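## Task

Remove a single wine glass from the rack and set it standing upright on the counter, not touching anything else. The glass must not be thrown, dropped from higher than about a finger's width, or left to topple while unheld, and even a bump equal to a drop from a thumb's length may count as a failure. The robot must not tip over or finish leaning.

## Robot and tools

ROBOT. The LinearBot has an omnidirectional base and a column of roughly 1.7 m. A carriage rides the column (lift_m, 0 to 1 m) and holds two identical six-joint arms, each ending in a two-finger gripper. Arm bases sit near 0.57 m + lift_m above the floor; parts of the carriage extend about 0.15 m lower. A hand reaches up to 0.78 m from its shoulder but only about 0.38 m downward below the arm base. The hand is about 0.16 m long, 0.1 m wide (0.14 m open); the wrist camera sticks out 0.11 m to one side of joint 6's axis; fingertips are about 0.005 m thick in the closing direction and 0.02 m across. Parked joints 1-6: 0, 0.05, 0.05, 1.45, 0, 0 (robot then about 0.85 m wide, 0.65 m long). Cameras: carriage_camera (fixed, facing forward, tilted about 20 degrees down), left_wrist_camera and right_wrist_camera (looking beyond the fingertips); all images are 504x504.

FRAMES. Base frame: metres, origin on the floor below the base centre, x forward, y left, z up. left_hand and right_hand are given in it, as the point between the finger pads, plus quat_wxyz rotating base axes into hand axes (hand z runs along the fingers, fingers open along hand y; an upward hand with joints 1, 5, 6 at 0 reads (1, 0, 0, 0)). Odometry frame is the base frame at scene start; base_odometry counts wheel turns only (slip looks like travel), heading in rad, left positive, -3.142 to 3.142. Hand readings tend to sit above the true hand, more at long reach; 1 kg held level sags the hand 7 to 25 cm.

move. Arguments: base, joints, speeds, min_time_s (together the action) and cameras. No action returns state and images only.
- base: one key only, a relative offset from where the base last reported itself: translate_m (forward positive, -2 to 2 m), strafe_m (left positive, -2 to 2 m) or rotate_rad (counter-clockwise positive, -6.3 to 6.3 rad). Stops after 14 s (time_out).
- joints: absolute targets keyed by name, any subset. lift_m 0 to 1 m. For each arm (left_ / right_ prefix): joint1_rad -2.617 to 3.054 (vertical-axis swing, 0 forward, positive left); joint2_rad 0 to 3.141 (shoulder: 0 upper arm pointing back level, 1.57 vertical, 3.14 forward level); joint3_rad 0 to 3.141 (elbow, 0 folded, 3.14 straight); joint4_rad -1.57 to 1.57 (wrist pitch, positive lifts fingertips); joint5_rad -1.57 to 1.57 (wrist yaw, positive swings fingertips RIGHT, opposite to joint 1); joint6_rad -2.094 to 2.094 (roll about finger axis, positive clockwise viewed from forearm); gripper_m 0 to 0.093 m pad gap. Done tolerances: lift 0.004, j1 0.02, j2 0.105, j3 0.06, j4 0.04, j5 0.025, j6 0.02, gripper 0.004. Omitted joints may still be driving toward earlier targets.
- speeds: caps for this action only: translate_m and strafe_m 0.02 to 0.5 m/s, rotate_rad 0.05 to 1.57 rad/s, lift_m 0.08 to 0.25 m/s; defaults are the maxima.
- min_time_s: 0.1 to 8 s, minimum duration for each arm and gripper motion; it gives straighter hand paths (without it, moves of 0.1 m or more may bow about 2 cm or more).
- cameras: names, [] for none, null or ["all"] for all.
An action lasts at most 15 s. Unknown keys make a call invalid; out-of-range values get it refused. A refusal, or a stop during or blocking a call, cancels the later move, wait and finished_scene calls of that reply in that scene.

wait: seconds 0 to 10, plus cameras; the robot keeps its current command. zoom_image: camera and region [x0, y0, x1, y1] in pixels (top-left origin, up to 504 each way), from that camera's latest image. finished_scene: scene (1 to 3); permanent; after ending scene 1 send nothing more in that reply. The goal must hold without the robot.

RESULTS. The pictures line gives image order; images may lag the state slightly. The move line reads done or the worst status. base_status / joint_status: done (base: wheels turned the commanded amount), off_target (stopped short, may still push), contact_stop or time_out (target dropped, holding), not_followed (arm targets withheld to prevent arm self-collision; gripper still acts), limit_stop_at_motor_heat. on_its_own lists uncommanded behaviour; its "held at" is a target, not a reading. motor_effort is percent of maximum, positive toward larger values, bracket = peak in last action; errors up to a few points plus half the value; a lift effort shrinking as the lift descends means a hand or load is resting on something. Joint torques are in joint order, include arm weight, and wrap at ±28 N m for joints 1-3. Gripper: shut on nothing reads 0.000-0.003; on a hard part it may read up to 0.005 below (or 0.002 above) its width; targets 0.005 below the touch reading give full force (45-70 N per pad); open well above the reading to release. MOTOR HOT appears at 75 °C; at 100 °C an OVER-TEMPERATURE FAULT drops that arm for 30-60 s or more. Extended or loaded arms heat even while idle; parking cools them.

AVOID. Never let arms collide or squeeze each other, including fingers; to free withheld arms, send one arm its own readings with joint 1 swung away, then the other in a later call. Keep glasses from falling, being released while moving, or being knocked. Avoid hitting fixed or heavy objects. Tipping risk rises with a high carriage, outstretched or loaded arms, pushing or pulling, and abrupt stops; never reverse beneath a table edge into the column, or drive away from something a hand grips firmly. After a contact_stop, back off about 0.2 m rather than repeating. Arms have no contact stop and spring to target once freed. Loose objects may occasionally be nudged by outside forces. Thinking time lets the scene run on with the last command held.

Each tool is called after "Call:" as name([rows], argument=value, ...), one row to a line, values as JSON.

## Session

Call:
move()

Scene clock: 0.00 s.
Joint torques (N m): no reading
base_odometry: x=+0.000 y=+0.000 heading=+0.000
base_status: not commanded
joint_positions: lift_m=+0.300 left_joint1_rad=-0.008 left_joint2_rad=+0.035 left_joint3_rad=+0.038 left_joint4_rad=+1.445 left_joint5_rad=+0.019 left_joint6_rad=+0.047 left_gripper_m=+0.09396 right_joint1_rad=+0.017 right_joint2_rad=+0.047 right_joint3_rad=+0.043 right_joint4_rad=+1.465 right_joint5_rad=-0.047 right_joint6_rad=-0.021 right_gripper_m=+0.09396
joint_status: not commanded
motor_effort: lift_m=+22 drive_wheels=-2
left_hand: x=+0.2633 y=+0.3118 z=+1.3147 quat_wxyz=(+0.998, +0.011, +0.062, +0.019) (m; base frame)
right_hand: x=+0.2601 y=-0.3068 z=+1.3166 quat_wxyz=(+0.998, -0.024, +0.054, -0.001) (m; base frame)
pictures: carriage_camera, left_wrist_camera, right_wrist_camera

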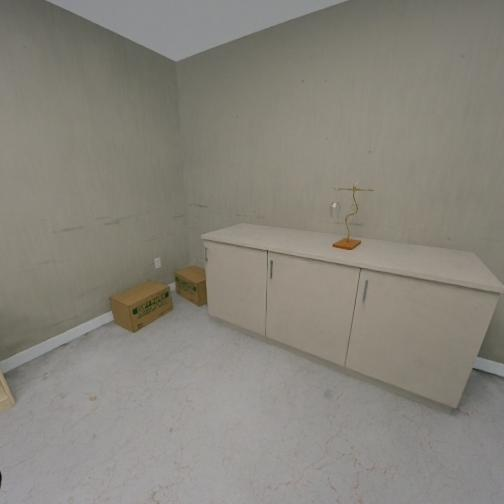

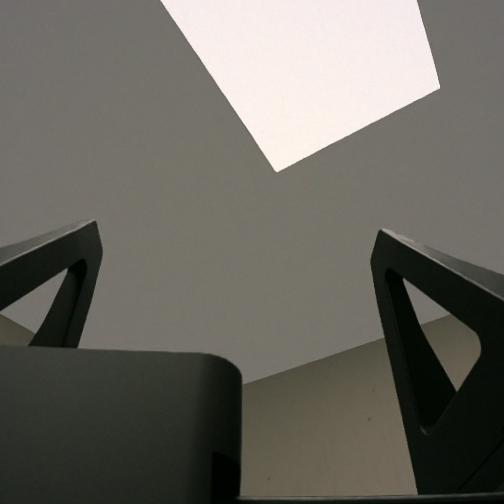

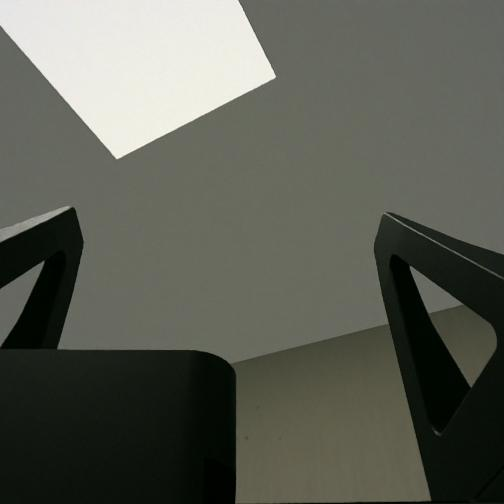

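Call:
zoom_image(camera="carriage_camera", region=[290, 160, 410, 280])

Scaled by 4.200 from the camera's 504x504 image, which has a finer 720x720 frame.

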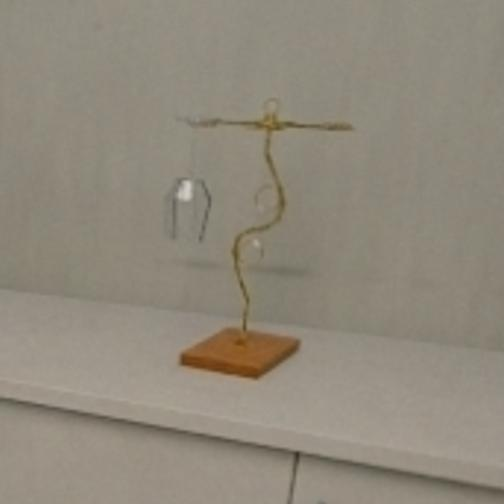

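Call:
move(base={"rotate_rad": -0.48}, cameras=["carriage_camera"])

Call:
move(base={"translate_m": 0.35}, cameras=["carriage_camera"])

Scene clock: 5.33 s.
Joint torques (N m): left_arm=[-0.47 4.07 6.79 -0.16 -0.03 0.07] | right_arm=[0.62 3.73 7.09 -0.15 -0.09 0.06]
move: done
base_odometry: x=+0.000 y=+0.000 heading=-0.480
base_status: done
joint_positions: lift_m=+0.300 left_joint1_rad=-0.008 left_joint2_rad=+0.035 left_joint3_rad=+0.038 left_joint4_rad=+1.445 left_joint5_rad=+0.019 left_joint6_rad=+0.047 left_gripper_m=+0.09396 right_joint1_rad=+0.017 right_joint2_rad=+0.047 right_joint3_rad=+0.043 right_joint4_rad=+1.465 right_joint5_rad=-0.047 right_joint6_rad=-0.021 right_gripper_m=+0.09396
joint_status: not commanded
motor_effort: lift_m=+22(23) drive_wheels=+1(6)
left_hand: x=+0.2633 y=+0.3118 z=+1.3147 quat_wxyz=(+0.998, +0.011, +0.062, +0.019) (m; base frame)
right_hand: x=+0.2601 y=-0.3068 z=+1.3166 quat_wxyz=(+0.998, -0.024, +0.054, -0.001) (m; base frame)
pictures: carriage_camera

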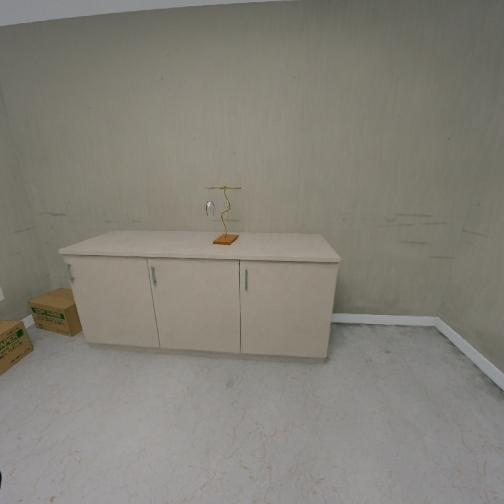

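Scene clock: 8.13 s.
Joint torques (N m): left_arm=[-0.14 4.16 6.95 -0.15 -0.05 0.03] | right_arm=[0.59 3.73 7.06 -0.12 -0.08 0.08]
move: done
base_odometry: x=+0.310 y=-0.162 heading=-0.480
base_status: done
joint_positions: lift_m=+0.300 left_joint1_rad=-0.008 left_joint2_rad=+0.035 left_joint3_rad=+0.038 left_joint4_rad=+1.443 left_joint5_rad=+0.019 left_joint6_rad=+0.047 left_gripper_m=+0.09396 right_joint1_rad=+0.017 right_joint2_rad=+0.047 right_joint3_rad=+0.043 right_joint4_rad=+1.463 right_joint5_rad=-0.047 right_joint6_rad=-0.021 right_gripper_m=+0.09396
joint_status: not commanded
motor_effort: lift_m=+22(23) drive_wheels=-5(11)
left_hand: x=+0.2637 y=+0.3118 z=+1.3146 quat_wxyz=(+0.998, +0.011, +0.062, +0.019) (m; base frame)
right_hand: x=+0.2606 y=-0.3068 z=+1.3165 quat_wxyz=(+0.998, -0.024, +0.055, -0.001) (m; base frame)
pictures: carriage_camera

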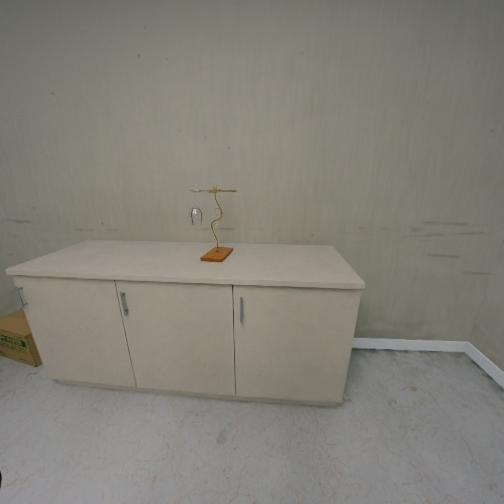

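Call:
move(base={"rotate_rad": -0.098}, cameras=[])

Call:
move(base={"translate_m": 0.45}, cameras=["carriage_camera"], joints={"lift_m": 0.45})

Call:
zoom_image(camera="carriage_camera", region=[120, 160, 270, 310])

Scene clock: 21.17 s.
Joint torques (N m): left_arm=[-0.32 4.19 6.91 -0.12 -0.08 0.04] | right_arm=[0.65 3.67 7.06 -0.09 -0.08 0.04]
move: done
base_odometry: x=+0.310 y=-0.162 heading=-0.578
base_status: done
joint_positions: lift_m=+0.300 left_joint1_rad=-0.008 left_joint2_rad=+0.035 left_joint3_rad=+0.038 left_joint4_rad=+1.443 left_joint5_rad=+0.019 left_joint6_rad=+0.047 left_gripper_m=+0.09396 right_joint1_rad=+0.017 right_joint2_rad=+0.047 right_joint3_rad=+0.043 right_joint4_rad=+1.463 right_joint5_rad=-0.047 right_joint6_rad=-0.021 right_gripper_m=+0.09396
joint_status: not commanded
motor_effort: lift_m=+22(23) drive_wheels=-3(4)
left_hand: x=+0.2635 y=+0.3118 z=+1.3147 quat_wxyz=(+0.998, +0.011, +0.062, +0.019) (m; base frame)
right_hand: x=+0.2607 y=-0.3068 z=+1.3165 quat_wxyz=(+0.998, -0.024, +0.055, -0.001) (m; base frame)
pictures: none
No camera images: "cameras" was empty.

Scene clock: 24.27 s.
Joint torques (N m): left_arm=[-0.2 4.3 6.75 -0.14 -0.06 0.04] | right_arm=[0.61 3.75 7.06 -0.1 -0.09 0.04]
move: done
base_odometry: x=+0.687 y=-0.408 heading=-0.579
base_status: done
joint_positions: lift_m=+0.450 left_joint1_rad=-0.008 left_joint2_rad=+0.035 left_joint3_rad=+0.038 left_joint4_rad=+1.442 left_joint5_rad=+0.019 left_joint6_rad=+0.047 left_gripper_m=+0.09396 right_joint1_rad=+0.017 right_joint2_rad=+0.047 right_joint3_rad=+0.043 right_joint4_rad=+1.462 right_joint5_rad=-0.047 right_joint6_rad=-0.021 right_gripper_m=+0.09396
joint_status: all done
motor_effort: lift_m=+23(29) drive_wheels=+2(12)
left_hand: x=+0.2638 y=+0.3118 z=+1.4645 quat_wxyz=(+0.998, +0.011, +0.063, +0.019) (m; base frame)
right_hand: x=+0.2609 y=-0.3068 z=+1.4663 quat_wxyz=(+0.998, -0.024, +0.056, -0.001) (m; base frame)
pictures: carriage_camera

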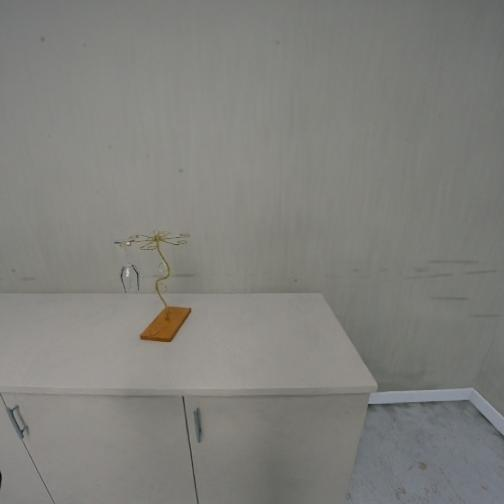

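Scaled by 3.360 from the camera's 504x504 image, which has a finer 720x720 frame.

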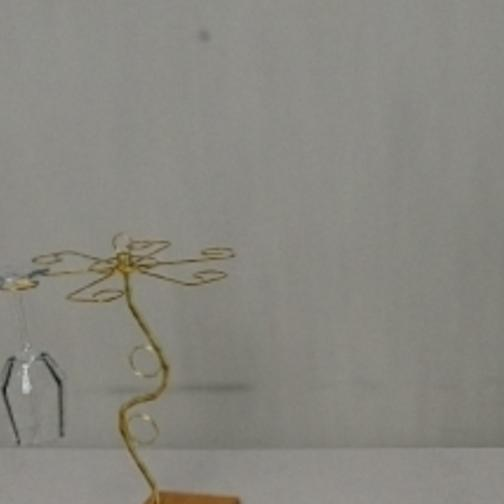

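Call:
move(base={"strafe_m": 0.45}, cameras=["carriage_camera"])

Call:
zoom_image(camera="carriage_camera", region=[190, 200, 320, 330])

Scene clock: 39.83 s.
Joint torques (N m): left_arm=[-0.42 4.14 6.91 -0.12 -0.09 0.02] | right_arm=[0.66 3.79 6.99 -0.12 -0.11 0.04]
move: done
base_odometry: x=+0.933 y=-0.032 heading=-0.579
base_status: done
joint_positions: lift_m=+0.450 left_joint1_rad=-0.008 left_joint2_rad=+0.035 left_joint3_rad=+0.038 left_joint4_rad=+1.442 left_joint5_rad=+0.019 left_joint6_rad=+0.047 left_gripper_m=+0.09396 right_joint1_rad=+0.016 right_joint2_rad=+0.047 right_joint3_rad=+0.043 right_joint4_rad=+1.462 right_joint5_rad=-0.047 right_joint6_rad=-0.021 right_gripper_m=+0.09396
joint_status: not commanded
motor_effort: lift_m=+23(24) drive_wheels=+0(7)
left_hand: x=+0.2638 y=+0.3118 z=+1.4645 quat_wxyz=(+0.998, +0.011, +0.063, +0.019) (m; base frame)
right_hand: x=+0.2609 y=-0.3068 z=+1.4663 quat_wxyz=(+0.998, -0.024, +0.056, -0.001) (m; base frame)
pictures: carriage_camera

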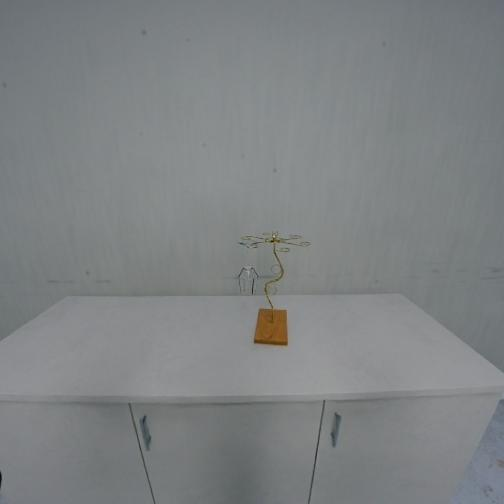

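Scaled by 3.877 from the camera's 504x504 image, which has a finer 720x720 frame.

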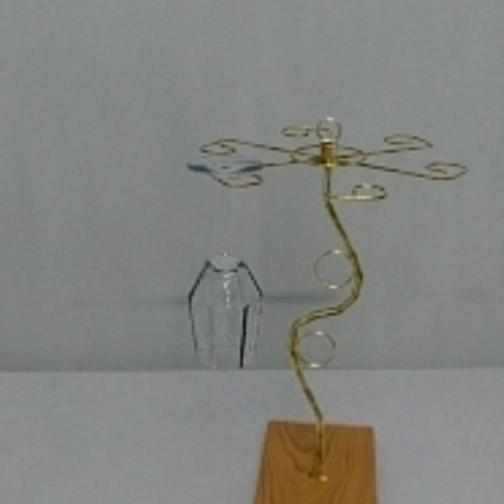

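Call:
move(joints={"lift_m": 0.8}, cameras=["carriage_camera"])

Call:
zoom_image(camera="carriage_camera", region=[200, 290, 320, 410])

Scene clock: 42.90 s.
Joint torques (N m): left_arm=[-0.18 4.19 6.84 -0.14 -0.06 0.01] | right_arm=[0.65 3.7 7.09 -0.11 -0.08 0.04]
move: done
base_odometry: x=+0.933 y=-0.032 heading=-0.579
base_status: not commanded
joint_positions: lift_m=+0.800 left_joint1_rad=-0.008 left_joint2_rad=+0.035 left_joint3_rad=+0.038 left_joint4_rad=+1.442 left_joint5_rad=+0.019 left_joint6_rad=+0.047 left_gripper_m=+0.09396 right_joint1_rad=+0.016 right_joint2_rad=+0.047 right_joint3_rad=+0.043 right_joint4_rad=+1.462 right_joint5_rad=-0.047 right_joint6_rad=-0.021 right_gripper_m=+0.09396
joint_status: all done
motor_effort: lift_m=+23(28) drive_wheels=+0(2)
left_hand: x=+0.2638 y=+0.3118 z=+1.8145 quat_wxyz=(+0.998, +0.011, +0.063, +0.019) (m; base frame)
right_hand: x=+0.2609 y=-0.3068 z=+1.8163 quat_wxyz=(+0.998, -0.024, +0.056, -0.001) (m; base frame)
pictures: carriage_camera

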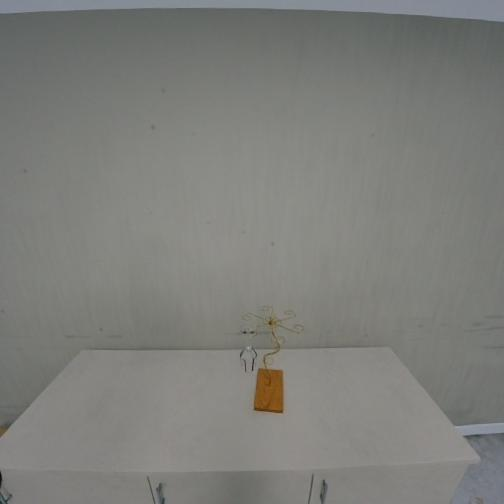

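Scaled by 4.200 from the camera's 504x504 image, which has a finer 720x720 frame.

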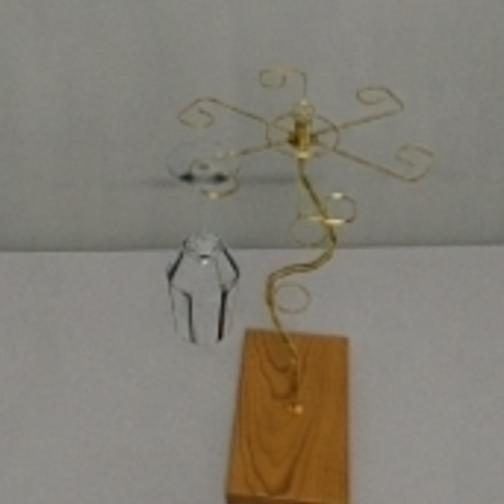

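Call:
move(joints={"left_joint1_rad": 0, "left_joint2_rad": 1.2, "left_joint3_rad": 1.2, "left_joint4_rad": 0, "left_joint5_rad": 0, "left_joint6_rad": 0}, min_time_s=2, cameras=["carriage_camera"])

Call:
move(joints={"left_joint2_rad": 1.2, "left_joint3_rad": 0.8, "left_joint4_rad": -1.1}, min_time_s=1.5)

Scene clock: 48.53 s.
Joint torques (N m): left_arm=[0.39 -3.19 11.11 1.9 -0.13 -0.07] | right_arm=[0.72 3.64 7.02 -0.12 -0.08 0.05]
move: done
base_odometry: x=+0.933 y=-0.032 heading=-0.579
base_status: not commanded
joint_positions: lift_m=+0.800 left_joint1_rad=-0.008 left_joint2_rad=+1.189 left_joint3_rad=+1.174 left_joint4_rad=+0.012 left_joint5_rad=+0.012 left_joint6_rad=+0.010 left_gripper_m=+0.09396 right_joint1_rad=+0.016 right_joint2_rad=+0.047 right_joint3_rad=+0.043 right_joint4_rad=+1.462 right_joint5_rad=-0.047 right_joint6_rad=-0.021 right_gripper_m=+0.09396
joint_status: all done
motor_effort: lift_m=+24(24) drive_wheels=+0(3)
left_hand: x=+0.6471 y=+0.3100 z=+1.7991 quat_wxyz=(+0.706, +0.011, +0.708, -0.004) (m; base frame)
right_hand: x=+0.2609 y=-0.3068 z=+1.8163 quat_wxyz=(+0.998, -0.024, +0.056, -0.001) (m; base frame)
pictures: carriage_camera

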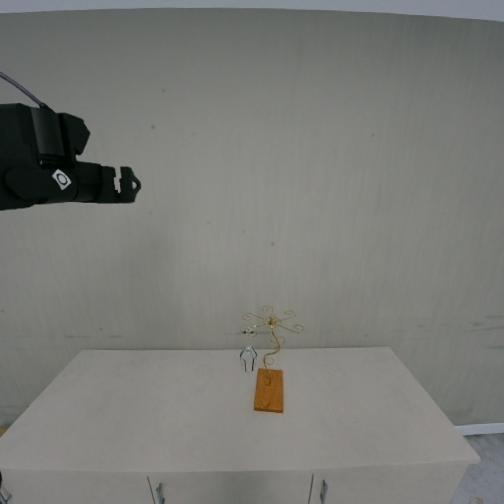

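Scene clock: 50.47 s.
Joint torques (N m): left_arm=[0.35 -1.83 6.74 0.46 -0.1 -0.04] | right_arm=[0.66 3.74 7.02 -0.11 -0.09 0.06]
move: done
base_odometry: x=+0.933 y=-0.032 heading=-0.579
base_status: not commanded
joint_positions: lift_m=+0.800 left_joint1_rad=-0.008 left_joint2_rad=+1.189 left_joint3_rad=+0.807 left_joint4_rad=-1.089 left_joint5_rad=+0.011 left_joint6_rad=+0.010 left_gripper_m=+0.09396 right_joint1_rad=+0.016 right_joint2_rad=+0.047 right_joint3_rad=+0.043 right_joint4_rad=+1.462 right_joint5_rad=-0.047 right_joint6_rad=-0.021 right_gripper_m=+0.09396
joint_status: all done
motor_effort: lift_m=+23(24) drive_wheels=+0(3)
left_hand: x=+0.4278 y=+0.3118 z=+1.4612 quat_wxyz=(+0.050, +0.009, +0.999, -0.006) (m; base frame)
right_hand: x=+0.2609 y=-0.3068 z=+1.8163 quat_wxyz=(+0.998, -0.024, +0.056, -0.001) (m; base frame)
pictures: carriage_camera, left_wrist_camera, right_wrist_camera

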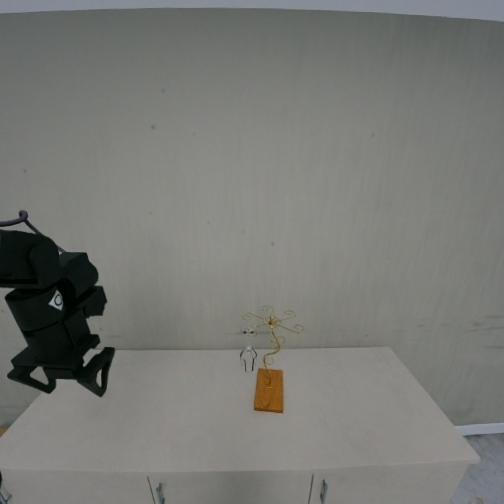

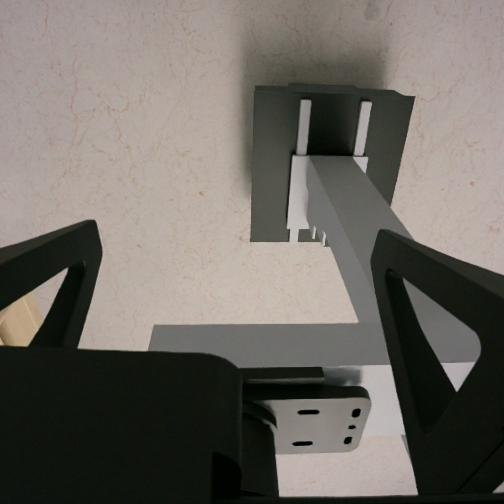

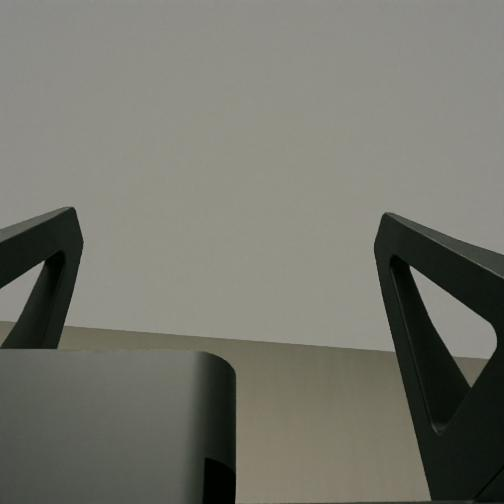

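Call:
move(base={"translate_m": 0.2}, joints={"left_joint1_rad": -0.5, "left_joint2_rad": 2.419, "left_joint3_rad": 2.119, "left_joint4_rad": -1.2}, min_time_s=2.5)

Scene clock: 58.67 s.
Joint torques (N m): left_arm=[-0.77 -11.4 9.47 0.33 -0.1 -0.04] | right_arm=[0.64 3.74 7.09 -0.1 -0.07 0.05]
move: done
base_odometry: x=+1.101 y=-0.141 heading=-0.579
base_status: done
joint_positions: lift_m=+0.800 left_joint1_rad=-0.494 left_joint2_rad=+2.393 left_joint3_rad=+2.097 left_joint4_rad=-1.190 left_joint5_rad=+0.009 left_joint6_rad=+0.009 left_gripper_m=+0.09396 right_joint1_rad=+0.016 right_joint2_rad=+0.047 right_joint3_rad=+0.043 right_joint4_rad=+1.462 right_joint5_rad=-0.047 right_joint6_rad=-0.021 right_gripper_m=+0.09396
joint_status: all done
motor_effort: lift_m=+24(24) drive_wheels=-3(9)
left_hand: x=+0.6591 y=+0.0836 z=+1.4168 quat_wxyz=(+0.040, +0.249, +0.968, -0.014) (m; base frame)
right_hand: x=+0.2609 y=-0.3068 z=+1.8163 quat_wxyz=(+0.998, -0.024, +0.056, -0.001) (m; base frame)
pictures: carriage_camera, left_wrist_camera, right_wrist_camera

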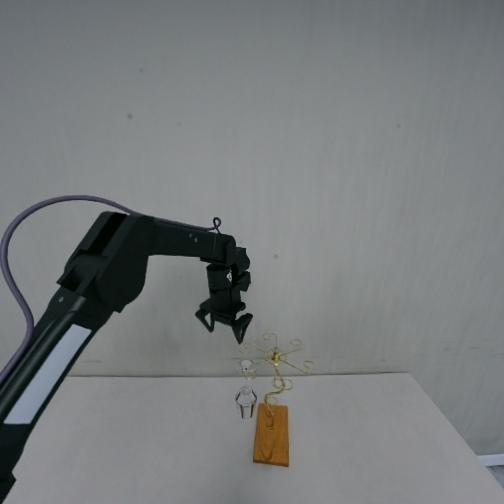

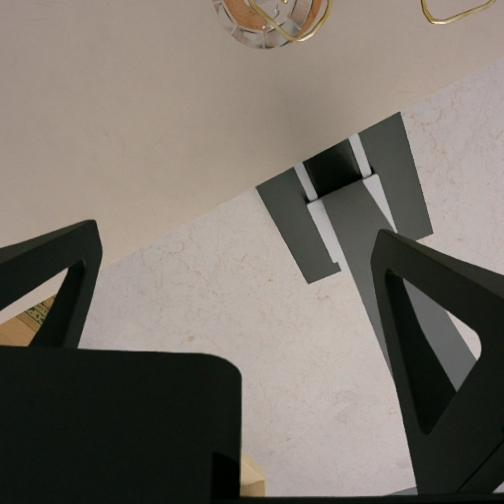

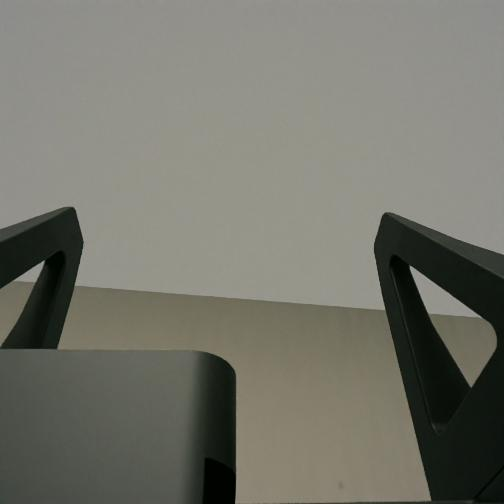

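Call:
move(joints={"left_joint4_rad": -0.75}, min_time_s=1, cameras=["left_wrist_camera"])

Call:
zoom_image(camera="left_wrist_camera", region=[150, 60, 402, 312])

Scene clock: 60.90 s.
Joint torques (N m): left_arm=[-0.83 -12.16 10.18 1.28 -0.07 -0.03] | right_arm=[0.72 3.75 7.08 -0.1 -0.09 0.03]
move: done
base_odometry: x=+1.101 y=-0.141 heading=-0.579
base_status: not commanded
joint_positions: lift_m=+0.800 left_joint1_rad=-0.494 left_joint2_rad=+2.393 left_joint3_rad=+2.097 left_joint4_rad=-0.759 left_joint5_rad=+0.009 left_joint6_rad=+0.009 left_gripper_m=+0.09396 right_joint1_rad=+0.016 right_joint2_rad=+0.047 right_joint3_rad=+0.043 right_joint4_rad=+1.462 right_joint5_rad=-0.047 right_joint6_rad=-0.021 right_gripper_m=+0.09396
joint_status: all done
motor_effort: lift_m=+24(24) drive_wheels=-4(4)
left_hand: x=+0.7483 y=+0.0356 z=+1.4482 quat_wxyz=(+0.246, +0.242, +0.936, -0.065) (m; base frame)
right_hand: x=+0.2609 y=-0.3068 z=+1.8163 quat_wxyz=(+0.998, -0.024, +0.056, -0.001) (m; base frame)
pictures: left_wrist_camera

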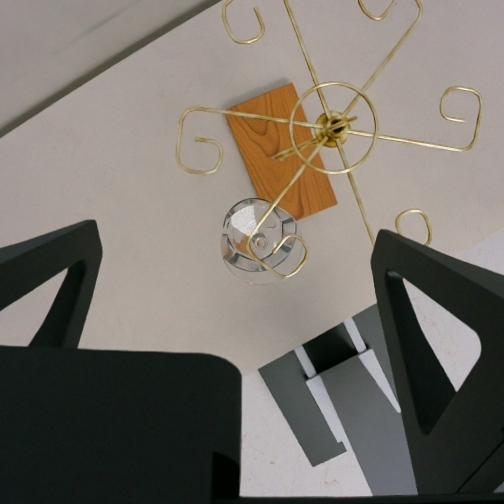

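Scaled by 2.000 from the camera's 504x504 image, which has a finer 720x720 frame.

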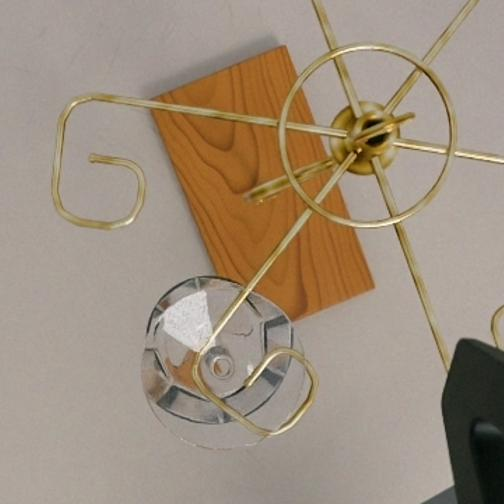

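Call:
move(base={"translate_m": -0.2}, cameras=[])

Call:
move(base={"strafe_m": 0.12}, joints={"lift_m": 0.35, "left_joint1_rad": 0, "left_joint2_rad": 2.409, "left_joint3_rad": 1.909, "left_joint4_rad": -1.07, "left_joint5_rad": 1.57, "left_joint6_rad": -1.57}, min_time_s=2.5)

Scene clock: 75.23 s.
Joint torques (N m): left_arm=[-0.47 -12.08 10.09 1.25 -0.08 -0.06] | right_arm=[0.69 3.67 7.02 -0.13 -0.09 0.05]
move: done
base_odometry: x=+0.934 y=-0.031 heading=-0.578
base_status: done
joint_positions: lift_m=+0.800 left_joint1_rad=-0.498 left_joint2_rad=+2.394 left_joint3_rad=+2.097 left_joint4_rad=-0.753 left_joint5_rad=+0.007 left_joint6_rad=+0.009 left_gripper_m=+0.09396 right_joint1_rad=+0.016 right_joint2_rad=+0.047 right_joint3_rad=+0.043 right_joint4_rad=+1.464 right_joint5_rad=-0.047 right_joint6_rad=-0.021 right_gripper_m=+0.09396
joint_status: not commanded
motor_effort: lift_m=+24(24) drive_wheels=+3(10)
left_hand: x=+0.7483 y=+0.0331 z=+1.4486 quat_wxyz=(+0.249, +0.243, +0.935, -0.066) (m; base frame)
right_hand: x=+0.2605 y=-0.3068 z=+1.8164 quat_wxyz=(+0.998, -0.024, +0.055, -0.001) (m; base frame)
pictures: none
No camera images: "cameras" was empty.

Scene clock: 78.13 s.
Joint torques (N m): left_arm=[0.09 -12.46 6.19 0.19 0.65 -0.08] | right_arm=[0.68 3.74 7.06 -0.13 -0.07 0.05]
move: done
base_odometry: x=+0.999 y=+0.069 heading=-0.578
base_status: done
joint_positions: lift_m=+0.350 left_joint1_rad=-0.006 left_joint2_rad=+2.399 left_joint3_rad=+1.917 left_joint4_rad=-1.060 left_joint5_rad=+1.542 left_joint6_rad=-1.559 left_gripper_m=+0.09398 right_joint1_rad=+0.016 right_joint2_rad=+0.047 right_joint3_rad=+0.043 right_joint4_rad=+1.464 right_joint5_rad=-0.047 right_joint6_rad=-0.021 right_gripper_m=+0.09396
joint_status: all done
joint sent to its limit — left_joint5_rad, upper limit.
motor_effort: lift_m=+20(21) drive_wheels=-2(8)
left_hand: x=+0.6924 y=+0.1389 z=+1.0884 quat_wxyz=(-0.484, -0.495, +0.519, -0.502) (m; base frame)
right_hand: x=+0.2605 y=-0.3068 z=+1.3668 quat_wxyz=(+0.998, -0.024, +0.055, -0.001) (m; base frame)
pictures: carriage_camera, left_wrist_camera, right_wrist_camera

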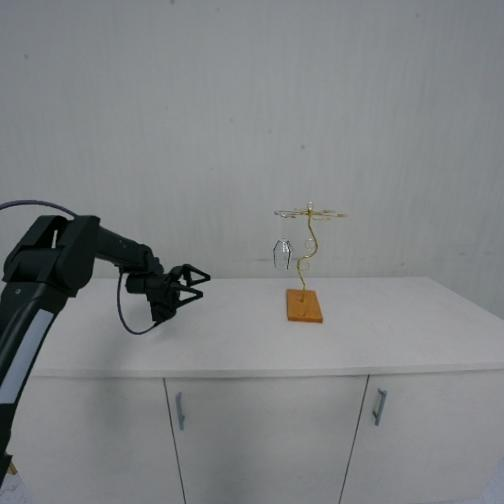

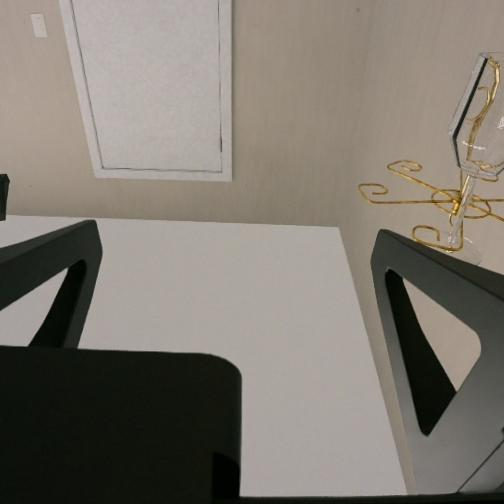

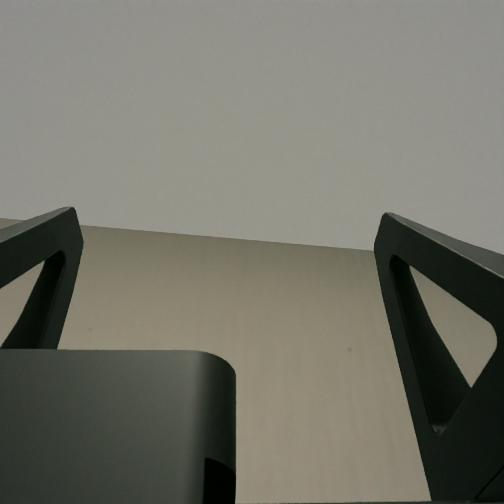

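Call:
move(base={"translate_m": 0.2}, cameras=["carriage_camera", "left_wrist_camera"])

Call:
zoom_image(camera="carriage_camera", region=[150, 180, 350, 380])

Scene clock: 81.53 s.
Joint torques (N m): left_arm=[0.08 -12.53 6.08 0.19 0.64 -0.01] | right_arm=[0.7 3.7 7.27 -0.11 -0.07 0.05]
move: done
base_odometry: x=+1.167 y=-0.040 heading=-0.578
base_status: done
joint_positions: lift_m=+0.350 left_joint1_rad=-0.006 left_joint2_rad=+2.399 left_joint3_rad=+1.917 left_joint4_rad=-1.064 left_joint5_rad=+1.545 left_joint6_rad=-1.561 left_gripper_m=+0.09398 right_joint1_rad=+0.016 right_joint2_rad=+0.047 right_joint3_rad=+0.043 right_joint4_rad=+1.463 right_joint5_rad=-0.047 right_joint6_rad=-0.021 right_gripper_m=+0.09396
joint_status: not commanded
motor_effort: lift_m=+21(21) drive_wheels=+1(9)
left_hand: x=+0.6921 y=+0.1389 z=+1.0889 quat_wxyz=(-0.486, -0.496, +0.516, -0.501) (m; base frame)
right_hand: x=+0.2607 y=-0.3068 z=+1.3667 quat_wxyz=(+0.998, -0.024, +0.055, -0.001) (m; base frame)
pictures: carriage_camera, left_wrist_camera

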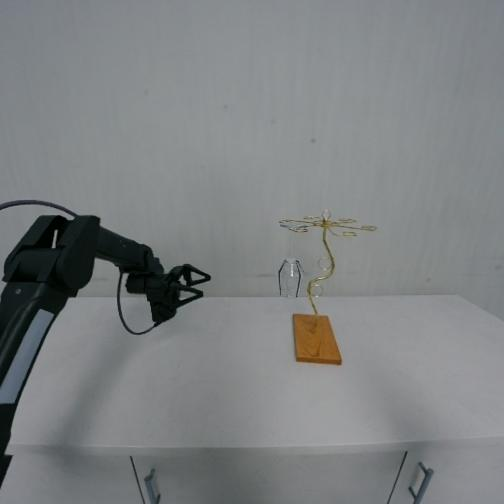

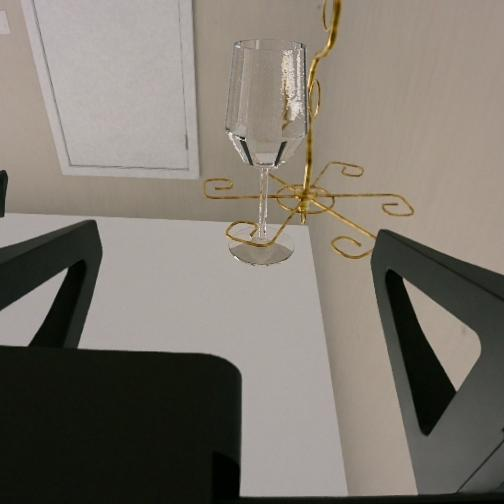

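Scaled by 2.520 from the camera's 504x504 image, which has a finer 720x720 frame.

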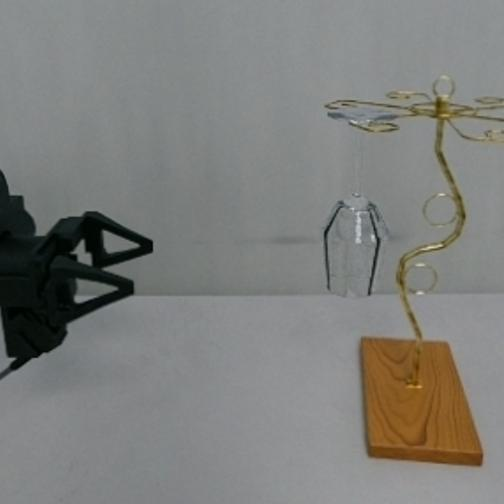

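Call:
move(base={"strafe_m": -0.12}, joints={"lift_m": 0.382}, speeds={"strafe_m": 0.2}, cameras=["carriage_camera", "left_wrist_camera"])

Call:
zoom_image(camera="carriage_camera", region=[130, 180, 330, 380])

Scene clock: 87.57 s.
Joint torques (N m): left_arm=[0.13 -12.68 6.93 0.21 0.58 -0.01] | right_arm=[0.68 3.69 7.12 -0.09 -0.06 0.06]
move: done
base_odometry: x=+1.101 y=-0.141 heading=-0.577
base_status: done
joint_positions: lift_m=+0.382 left_joint1_rad=-0.004 left_joint2_rad=+2.400 left_joint3_rad=+1.910 left_joint4_rad=-1.065 left_joint5_rad=+1.550 left_joint6_rad=-1.561 left_gripper_m=+0.09398 right_joint1_rad=+0.016 right_joint2_rad=+0.047 right_joint3_rad=+0.043 right_joint4_rad=+1.463 right_joint5_rad=-0.047 right_joint6_rad=-0.021 right_gripper_m=+0.09396
joint_status: all done
motor_effort: lift_m=+24(28) drive_wheels=-1(6)
left_hand: x=+0.6912 y=+0.1394 z=+1.1190 quat_wxyz=(-0.489, -0.498, +0.513, -0.500) (m; base frame)
right_hand: x=+0.2607 y=-0.3068 z=+1.3984 quat_wxyz=(+0.998, -0.024, +0.055, -0.001) (m; base frame)
pictures: carriage_camera, left_wrist_camera

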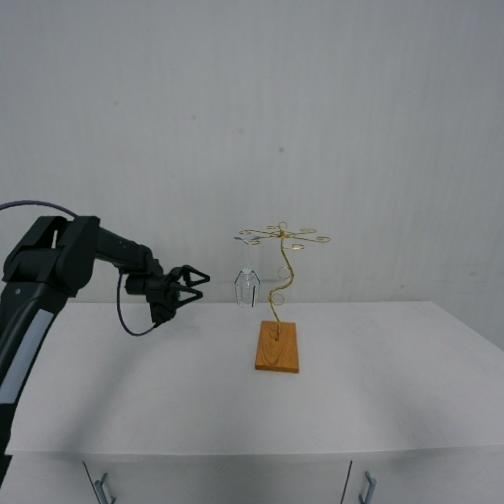

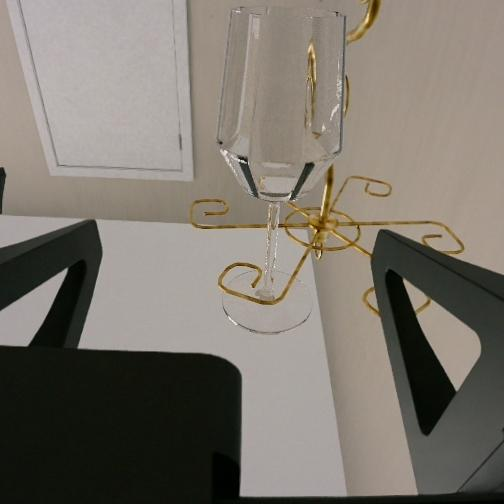

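Scaled by 2.520 from the camera's 504x504 image, which has a finer 720x720 frame.

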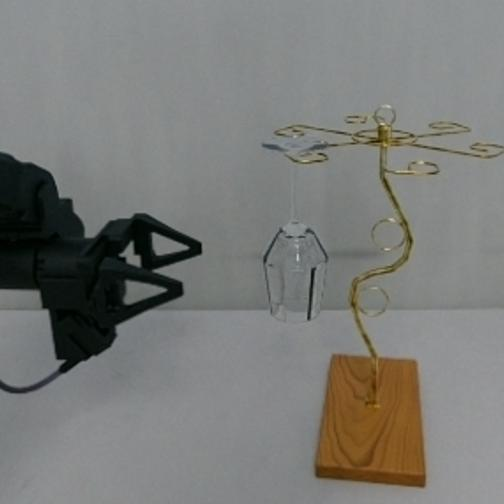

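Call:
move(base={"translate_m": 0.02}, joints={"lift_m": 0.388}, speeds={"translate_m": 0.1}, cameras=[])

Call:
move(base={"strafe_m": -0.05}, speeds={"strafe_m": 0.1}, cameras=["carriage_camera", "left_wrist_camera"])

Call:
zoom_image(camera="carriage_camera", region=[130, 180, 330, 380])

Scene clock: 90.33 s.
Joint torques (N m): left_arm=[-0.12 -12.57 7.15 0.14 0.55 -0.01] | right_arm=[0.66 3.69 7.21 -0.13 -0.09 0.05]
move: done
base_odometry: x=+1.118 y=-0.152 heading=-0.578
base_status: done
joint_positions: lift_m=+0.388 left_joint1_rad=-0.004 left_joint2_rad=+2.400 left_joint3_rad=+1.908 left_joint4_rad=-1.069 left_joint5_rad=+1.552 left_joint6_rad=-1.561 left_gripper_m=+0.09398 right_joint1_rad=+0.016 right_joint2_rad=+0.047 right_joint3_rad=+0.043 right_joint4_rad=+1.463 right_joint5_rad=-0.047 right_joint6_rad=-0.021 right_gripper_m=+0.09396
joint_status: all done
motor_effort: lift_m=+23(28) drive_wheels=-4(6)
left_hand: x=+0.6907 y=+0.1394 z=+1.1248 quat_wxyz=(-0.491, -0.498, +0.511, -0.499) (m; base frame)
right_hand: x=+0.2606 y=-0.3068 z=+1.4044 quat_wxyz=(+0.998, -0.024, +0.055, -0.001) (m; base frame)
pictures: none
No camera images: "cameras" was empty.

Scene clock: 91.63 s.
Joint torques (N m): left_arm=[0.03 -12.6 6.98 0.23 0.55 -0.02] | right_arm=[0.69 3.74 7.12 -0.18 -0.09 0.05]
move: done
base_odometry: x=+1.091 y=-0.194 heading=-0.578
base_status: done
joint_positions: lift_m=+0.388 left_joint1_rad=-0.003 left_joint2_rad=+2.400 left_joint3_rad=+1.908 left_joint4_rad=-1.069 left_joint5_rad=+1.552 left_joint6_rad=-1.561 left_gripper_m=+0.09398 right_joint1_rad=+0.016 right_joint2_rad=+0.047 right_joint3_rad=+0.043 right_joint4_rad=+1.463 right_joint5_rad=-0.047 right_joint6_rad=-0.021 right_gripper_m=+0.09396
joint_status: not commanded
motor_effort: lift_m=+23(24) drive_wheels=+0(7)
left_hand: x=+0.6910 y=+0.1403 z=+1.1248 quat_wxyz=(-0.491, -0.499, +0.510, -0.500) (m; base frame)
right_hand: x=+0.2606 y=-0.3068 z=+1.4044 quat_wxyz=(+0.998, -0.024, +0.055, -0.001) (m; base frame)
pictures: carriage_camera, left_wrist_camera

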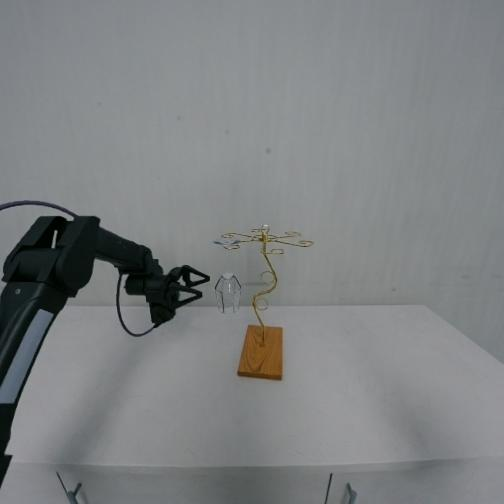

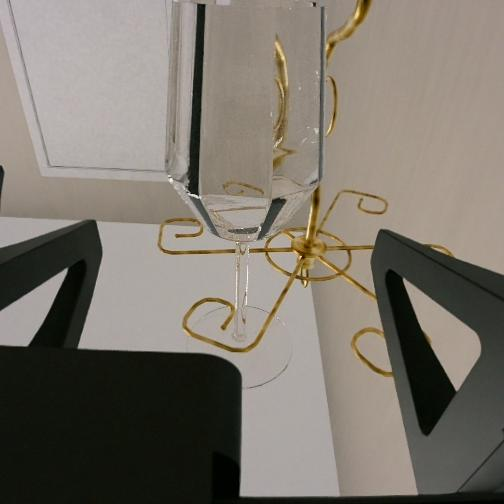

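Scaled by 2.520 from the camera's 504x504 image, which has a finer 720x720 frame.

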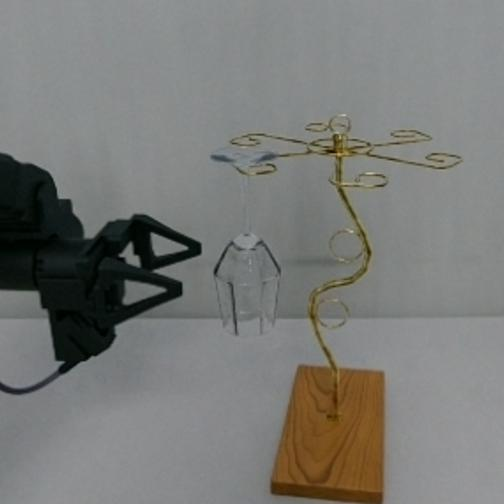

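Call:
move(joints={"lift_m": 0.374}, cameras=[])

Call:
move(base={"strafe_m": -0.035}, speeds={"strafe_m": 0.08}, cameras=["carriage_camera", "left_wrist_camera"])

Call:
zoom_image(camera="carriage_camera", region=[130, 180, 330, 380])

Scene clock: 93.47 s.
Joint torques (N m): left_arm=[-0.23 -12.75 7.27 0.21 0.56 -0.04] | right_arm=[0.65 3.89 7.12 -0.18 -0.08 0.06]
move: done
base_odometry: x=+1.091 y=-0.194 heading=-0.578
base_status: not commanded
joint_positions: lift_m=+0.374 left_joint1_rad=-0.003 left_joint2_rad=+2.403 left_joint3_rad=+1.907 left_joint4_rad=-1.069 left_joint5_rad=+1.554 left_joint6_rad=-1.561 left_gripper_m=+0.09398 right_joint1_rad=+0.016 right_joint2_rad=+0.047 right_joint3_rad=+0.043 right_joint4_rad=+1.464 right_joint5_rad=-0.047 right_joint6_rad=-0.021 right_gripper_m=+0.09396
joint_status: all done
motor_effort: lift_m=+20(21) drive_wheels=+0(0)
left_hand: x=+0.6909 y=+0.1403 z=+1.1099 quat_wxyz=(-0.492, -0.500, +0.509, -0.499) (m; base frame)
right_hand: x=+0.2605 y=-0.3068 z=+1.3908 quat_wxyz=(+0.998, -0.024, +0.055, -0.001) (m; base frame)
pictures: none
No camera images: "cameras" was empty.

Scene clock: 94.53 s.
Joint torques (N m): left_arm=[-0.23 -12.85 7.08 0.22 0.55 -0.03] | right_arm=[0.68 3.71 7.06 -0.17 -0.06 0.05]
move: done
base_odometry: x=+1.072 y=-0.223 heading=-0.577
base_status: done
joint_positions: lift_m=+0.374 left_joint1_rad=-0.001 left_joint2_rad=+2.403 left_joint3_rad=+1.907 left_joint4_rad=-1.069 left_joint5_rad=+1.554 left_joint6_rad=-1.561 left_gripper_m=+0.09398 right_joint1_rad=+0.016 right_joint2_rad=+0.047 right_joint3_rad=+0.043 right_joint4_rad=+1.464 right_joint5_rad=-0.047 right_joint6_rad=-0.021 right_gripper_m=+0.09396
joint_status: not commanded
motor_effort: lift_m=+20(21) drive_wheels=-2(7)
left_hand: x=+0.6911 y=+0.1408 z=+1.1099 quat_wxyz=(-0.492, -0.500, +0.509, -0.499) (m; base frame)
right_hand: x=+0.2605 y=-0.3068 z=+1.3908 quat_wxyz=(+0.998, -0.024, +0.055, -0.001) (m; base frame)
pictures: carriage_camera, left_wrist_camera

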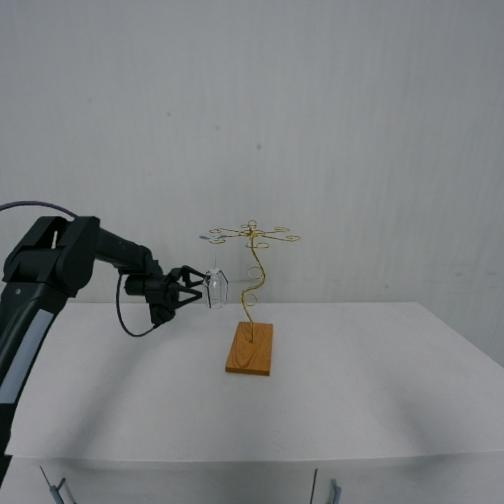

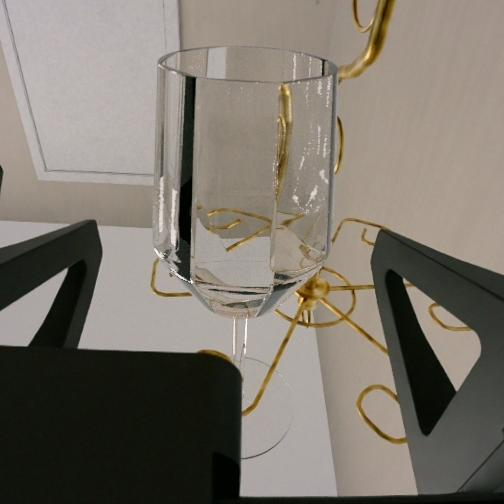

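Scaled by 2.520 from the camera's 504x504 image, which has a finer 720x720 frame.

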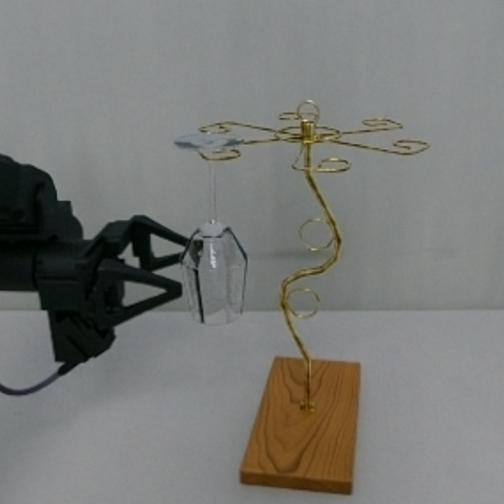

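Call:
move(base={"strafe_m": -0.035}, speeds={"strafe_m": 0.08}, cameras=["carriage_camera", "left_wrist_camera"])

Call:
zoom_image(camera="carriage_camera", region=[130, 180, 330, 380])

Scene clock: 96.53 s.
Joint torques (N m): left_arm=[0.02 -12.77 7.28 0.23 0.56 -0.04] | right_arm=[0.65 3.71 7.02 -0.13 -0.06 0.04]
move: done
base_odometry: x=+1.053 y=-0.252 heading=-0.577
base_status: done
joint_positions: lift_m=+0.374 left_joint1_rad=-0.001 left_joint2_rad=+2.403 left_joint3_rad=+1.907 left_joint4_rad=-1.069 left_joint5_rad=+1.554 left_joint6_rad=-1.561 left_gripper_m=+0.09398 right_joint1_rad=+0.016 right_joint2_rad=+0.047 right_joint3_rad=+0.043 right_joint4_rad=+1.464 right_joint5_rad=-0.047 right_joint6_rad=-0.021 right_gripper_m=+0.09396
joint_status: not commanded
motor_effort: lift_m=+21(21) drive_wheels=-2(6)
left_hand: x=+0.6911 y=+0.1408 z=+1.1099 quat_wxyz=(-0.492, -0.500, +0.509, -0.499) (m; base frame)
right_hand: x=+0.2605 y=-0.3068 z=+1.3908 quat_wxyz=(+0.998, -0.024, +0.055, -0.001) (m; base frame)
pictures: carriage_camera, left_wrist_camera

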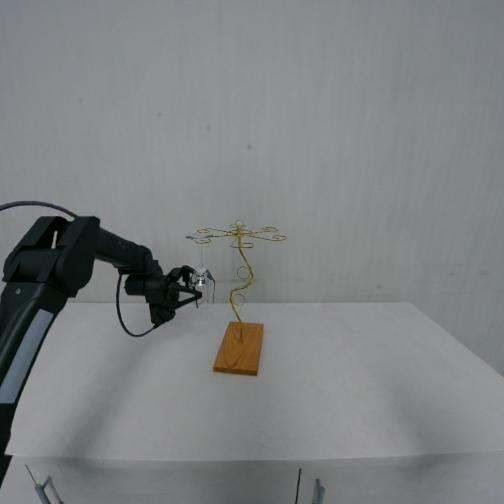

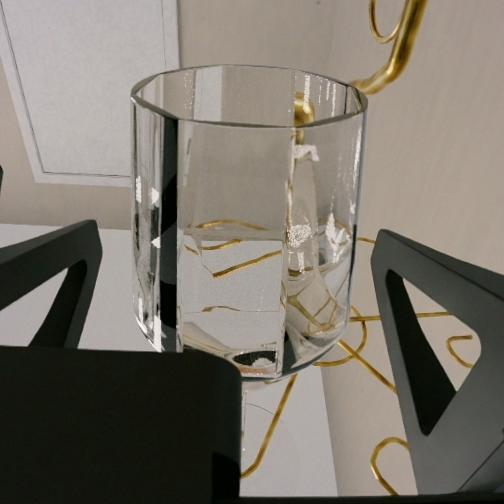

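Scaled by 2.520 from the camera's 504x504 image, which has a finer 720x720 frame.

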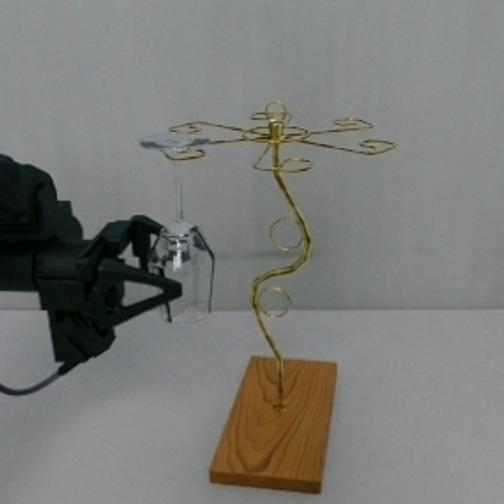

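Call:
move(joints={"lift_m": 0.382}, cameras=[])

Call:
move(joints={"left_gripper_m": 0.068}, min_time_s=2.5, cameras=["left_wrist_camera", "carriage_camera"])

Scene clock: 99.27 s.
Joint torques (N m): left_arm=[-0.06 -12.94 7.08 0.22 0.53 -0.04] | right_arm=[0.7 3.85 7.1 -0.16 -0.07 0.05]
move: done
base_odometry: x=+1.053 y=-0.252 heading=-0.577
base_status: not commanded
joint_positions: lift_m=+0.382 left_joint1_rad=-0.001 left_joint2_rad=+2.404 left_joint3_rad=+1.908 left_joint4_rad=-1.069 left_joint5_rad=+1.555 left_joint6_rad=-1.561 left_gripper_m=+0.09398 right_joint1_rad=+0.016 right_joint2_rad=+0.047 right_joint3_rad=+0.043 right_joint4_rad=+1.464 right_joint5_rad=-0.047 right_joint6_rad=-0.021 right_gripper_m=+0.09396
joint_status: all done
motor_effort: lift_m=+23(29) drive_wheels=-1(2)
left_hand: x=+0.6913 y=+0.1408 z=+1.1178 quat_wxyz=(-0.493, -0.500, +0.508, -0.500) (m; base frame)
right_hand: x=+0.2605 y=-0.3068 z=+1.3984 quat_wxyz=(+0.998, -0.024, +0.055, -0.001) (m; base frame)
pictures: none
No camera images: "cameras" was empty.

Scene clock: 102.07 s.
Joint torques (N m): left_arm=[-0.13 -12.86 6.94 0.23 0.53 -0.03] | right_arm=[0.65 3.77 7.08 -0.13 -0.08 0.05]
move: done
base_odometry: x=+1.053 y=-0.252 heading=-0.577
base_status: not commanded
joint_positions: lift_m=+0.382 left_joint1_rad=-0.001 left_joint2_rad=+2.404 left_joint3_rad=+1.908 left_joint4_rad=-1.069 left_joint5_rad=+1.555 left_joint6_rad=-1.561 left_gripper_m=+0.07038 right_joint1_rad=+0.016 right_joint2_rad=+0.047 right_joint3_rad=+0.043 right_joint4_rad=+1.464 right_joint5_rad=-0.047 right_joint6_rad=-0.021 right_gripper_m=+0.09396
joint_status: all done
motor_effort: lift_m=+23(24) drive_wheels=-1(1)
left_hand: x=+0.6913 y=+0.1408 z=+1.1178 quat_wxyz=(-0.493, -0.500, +0.508, -0.500) (m; base frame)
right_hand: x=+0.2605 y=-0.3068 z=+1.3984 quat_wxyz=(+0.998, -0.024, +0.055, -0.001) (m; base frame)
pictures: carriage_camera, left_wrist_camera

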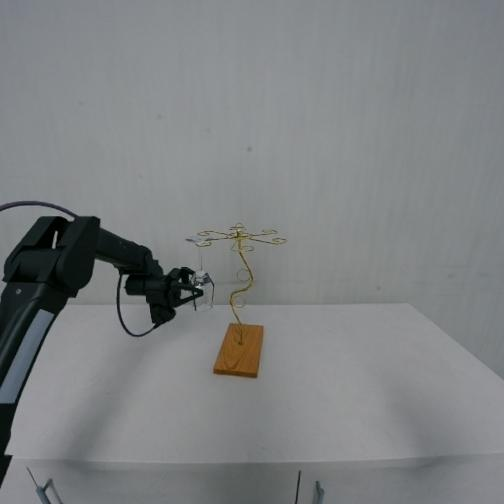

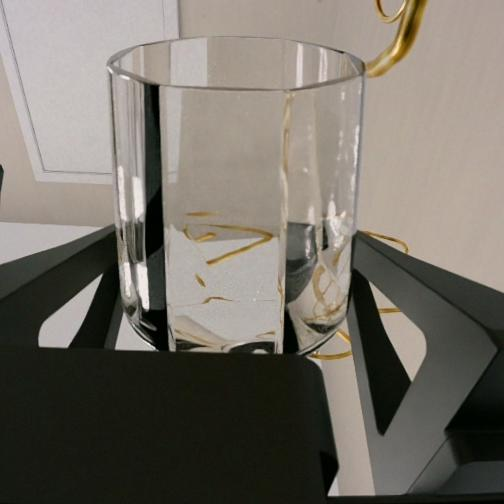

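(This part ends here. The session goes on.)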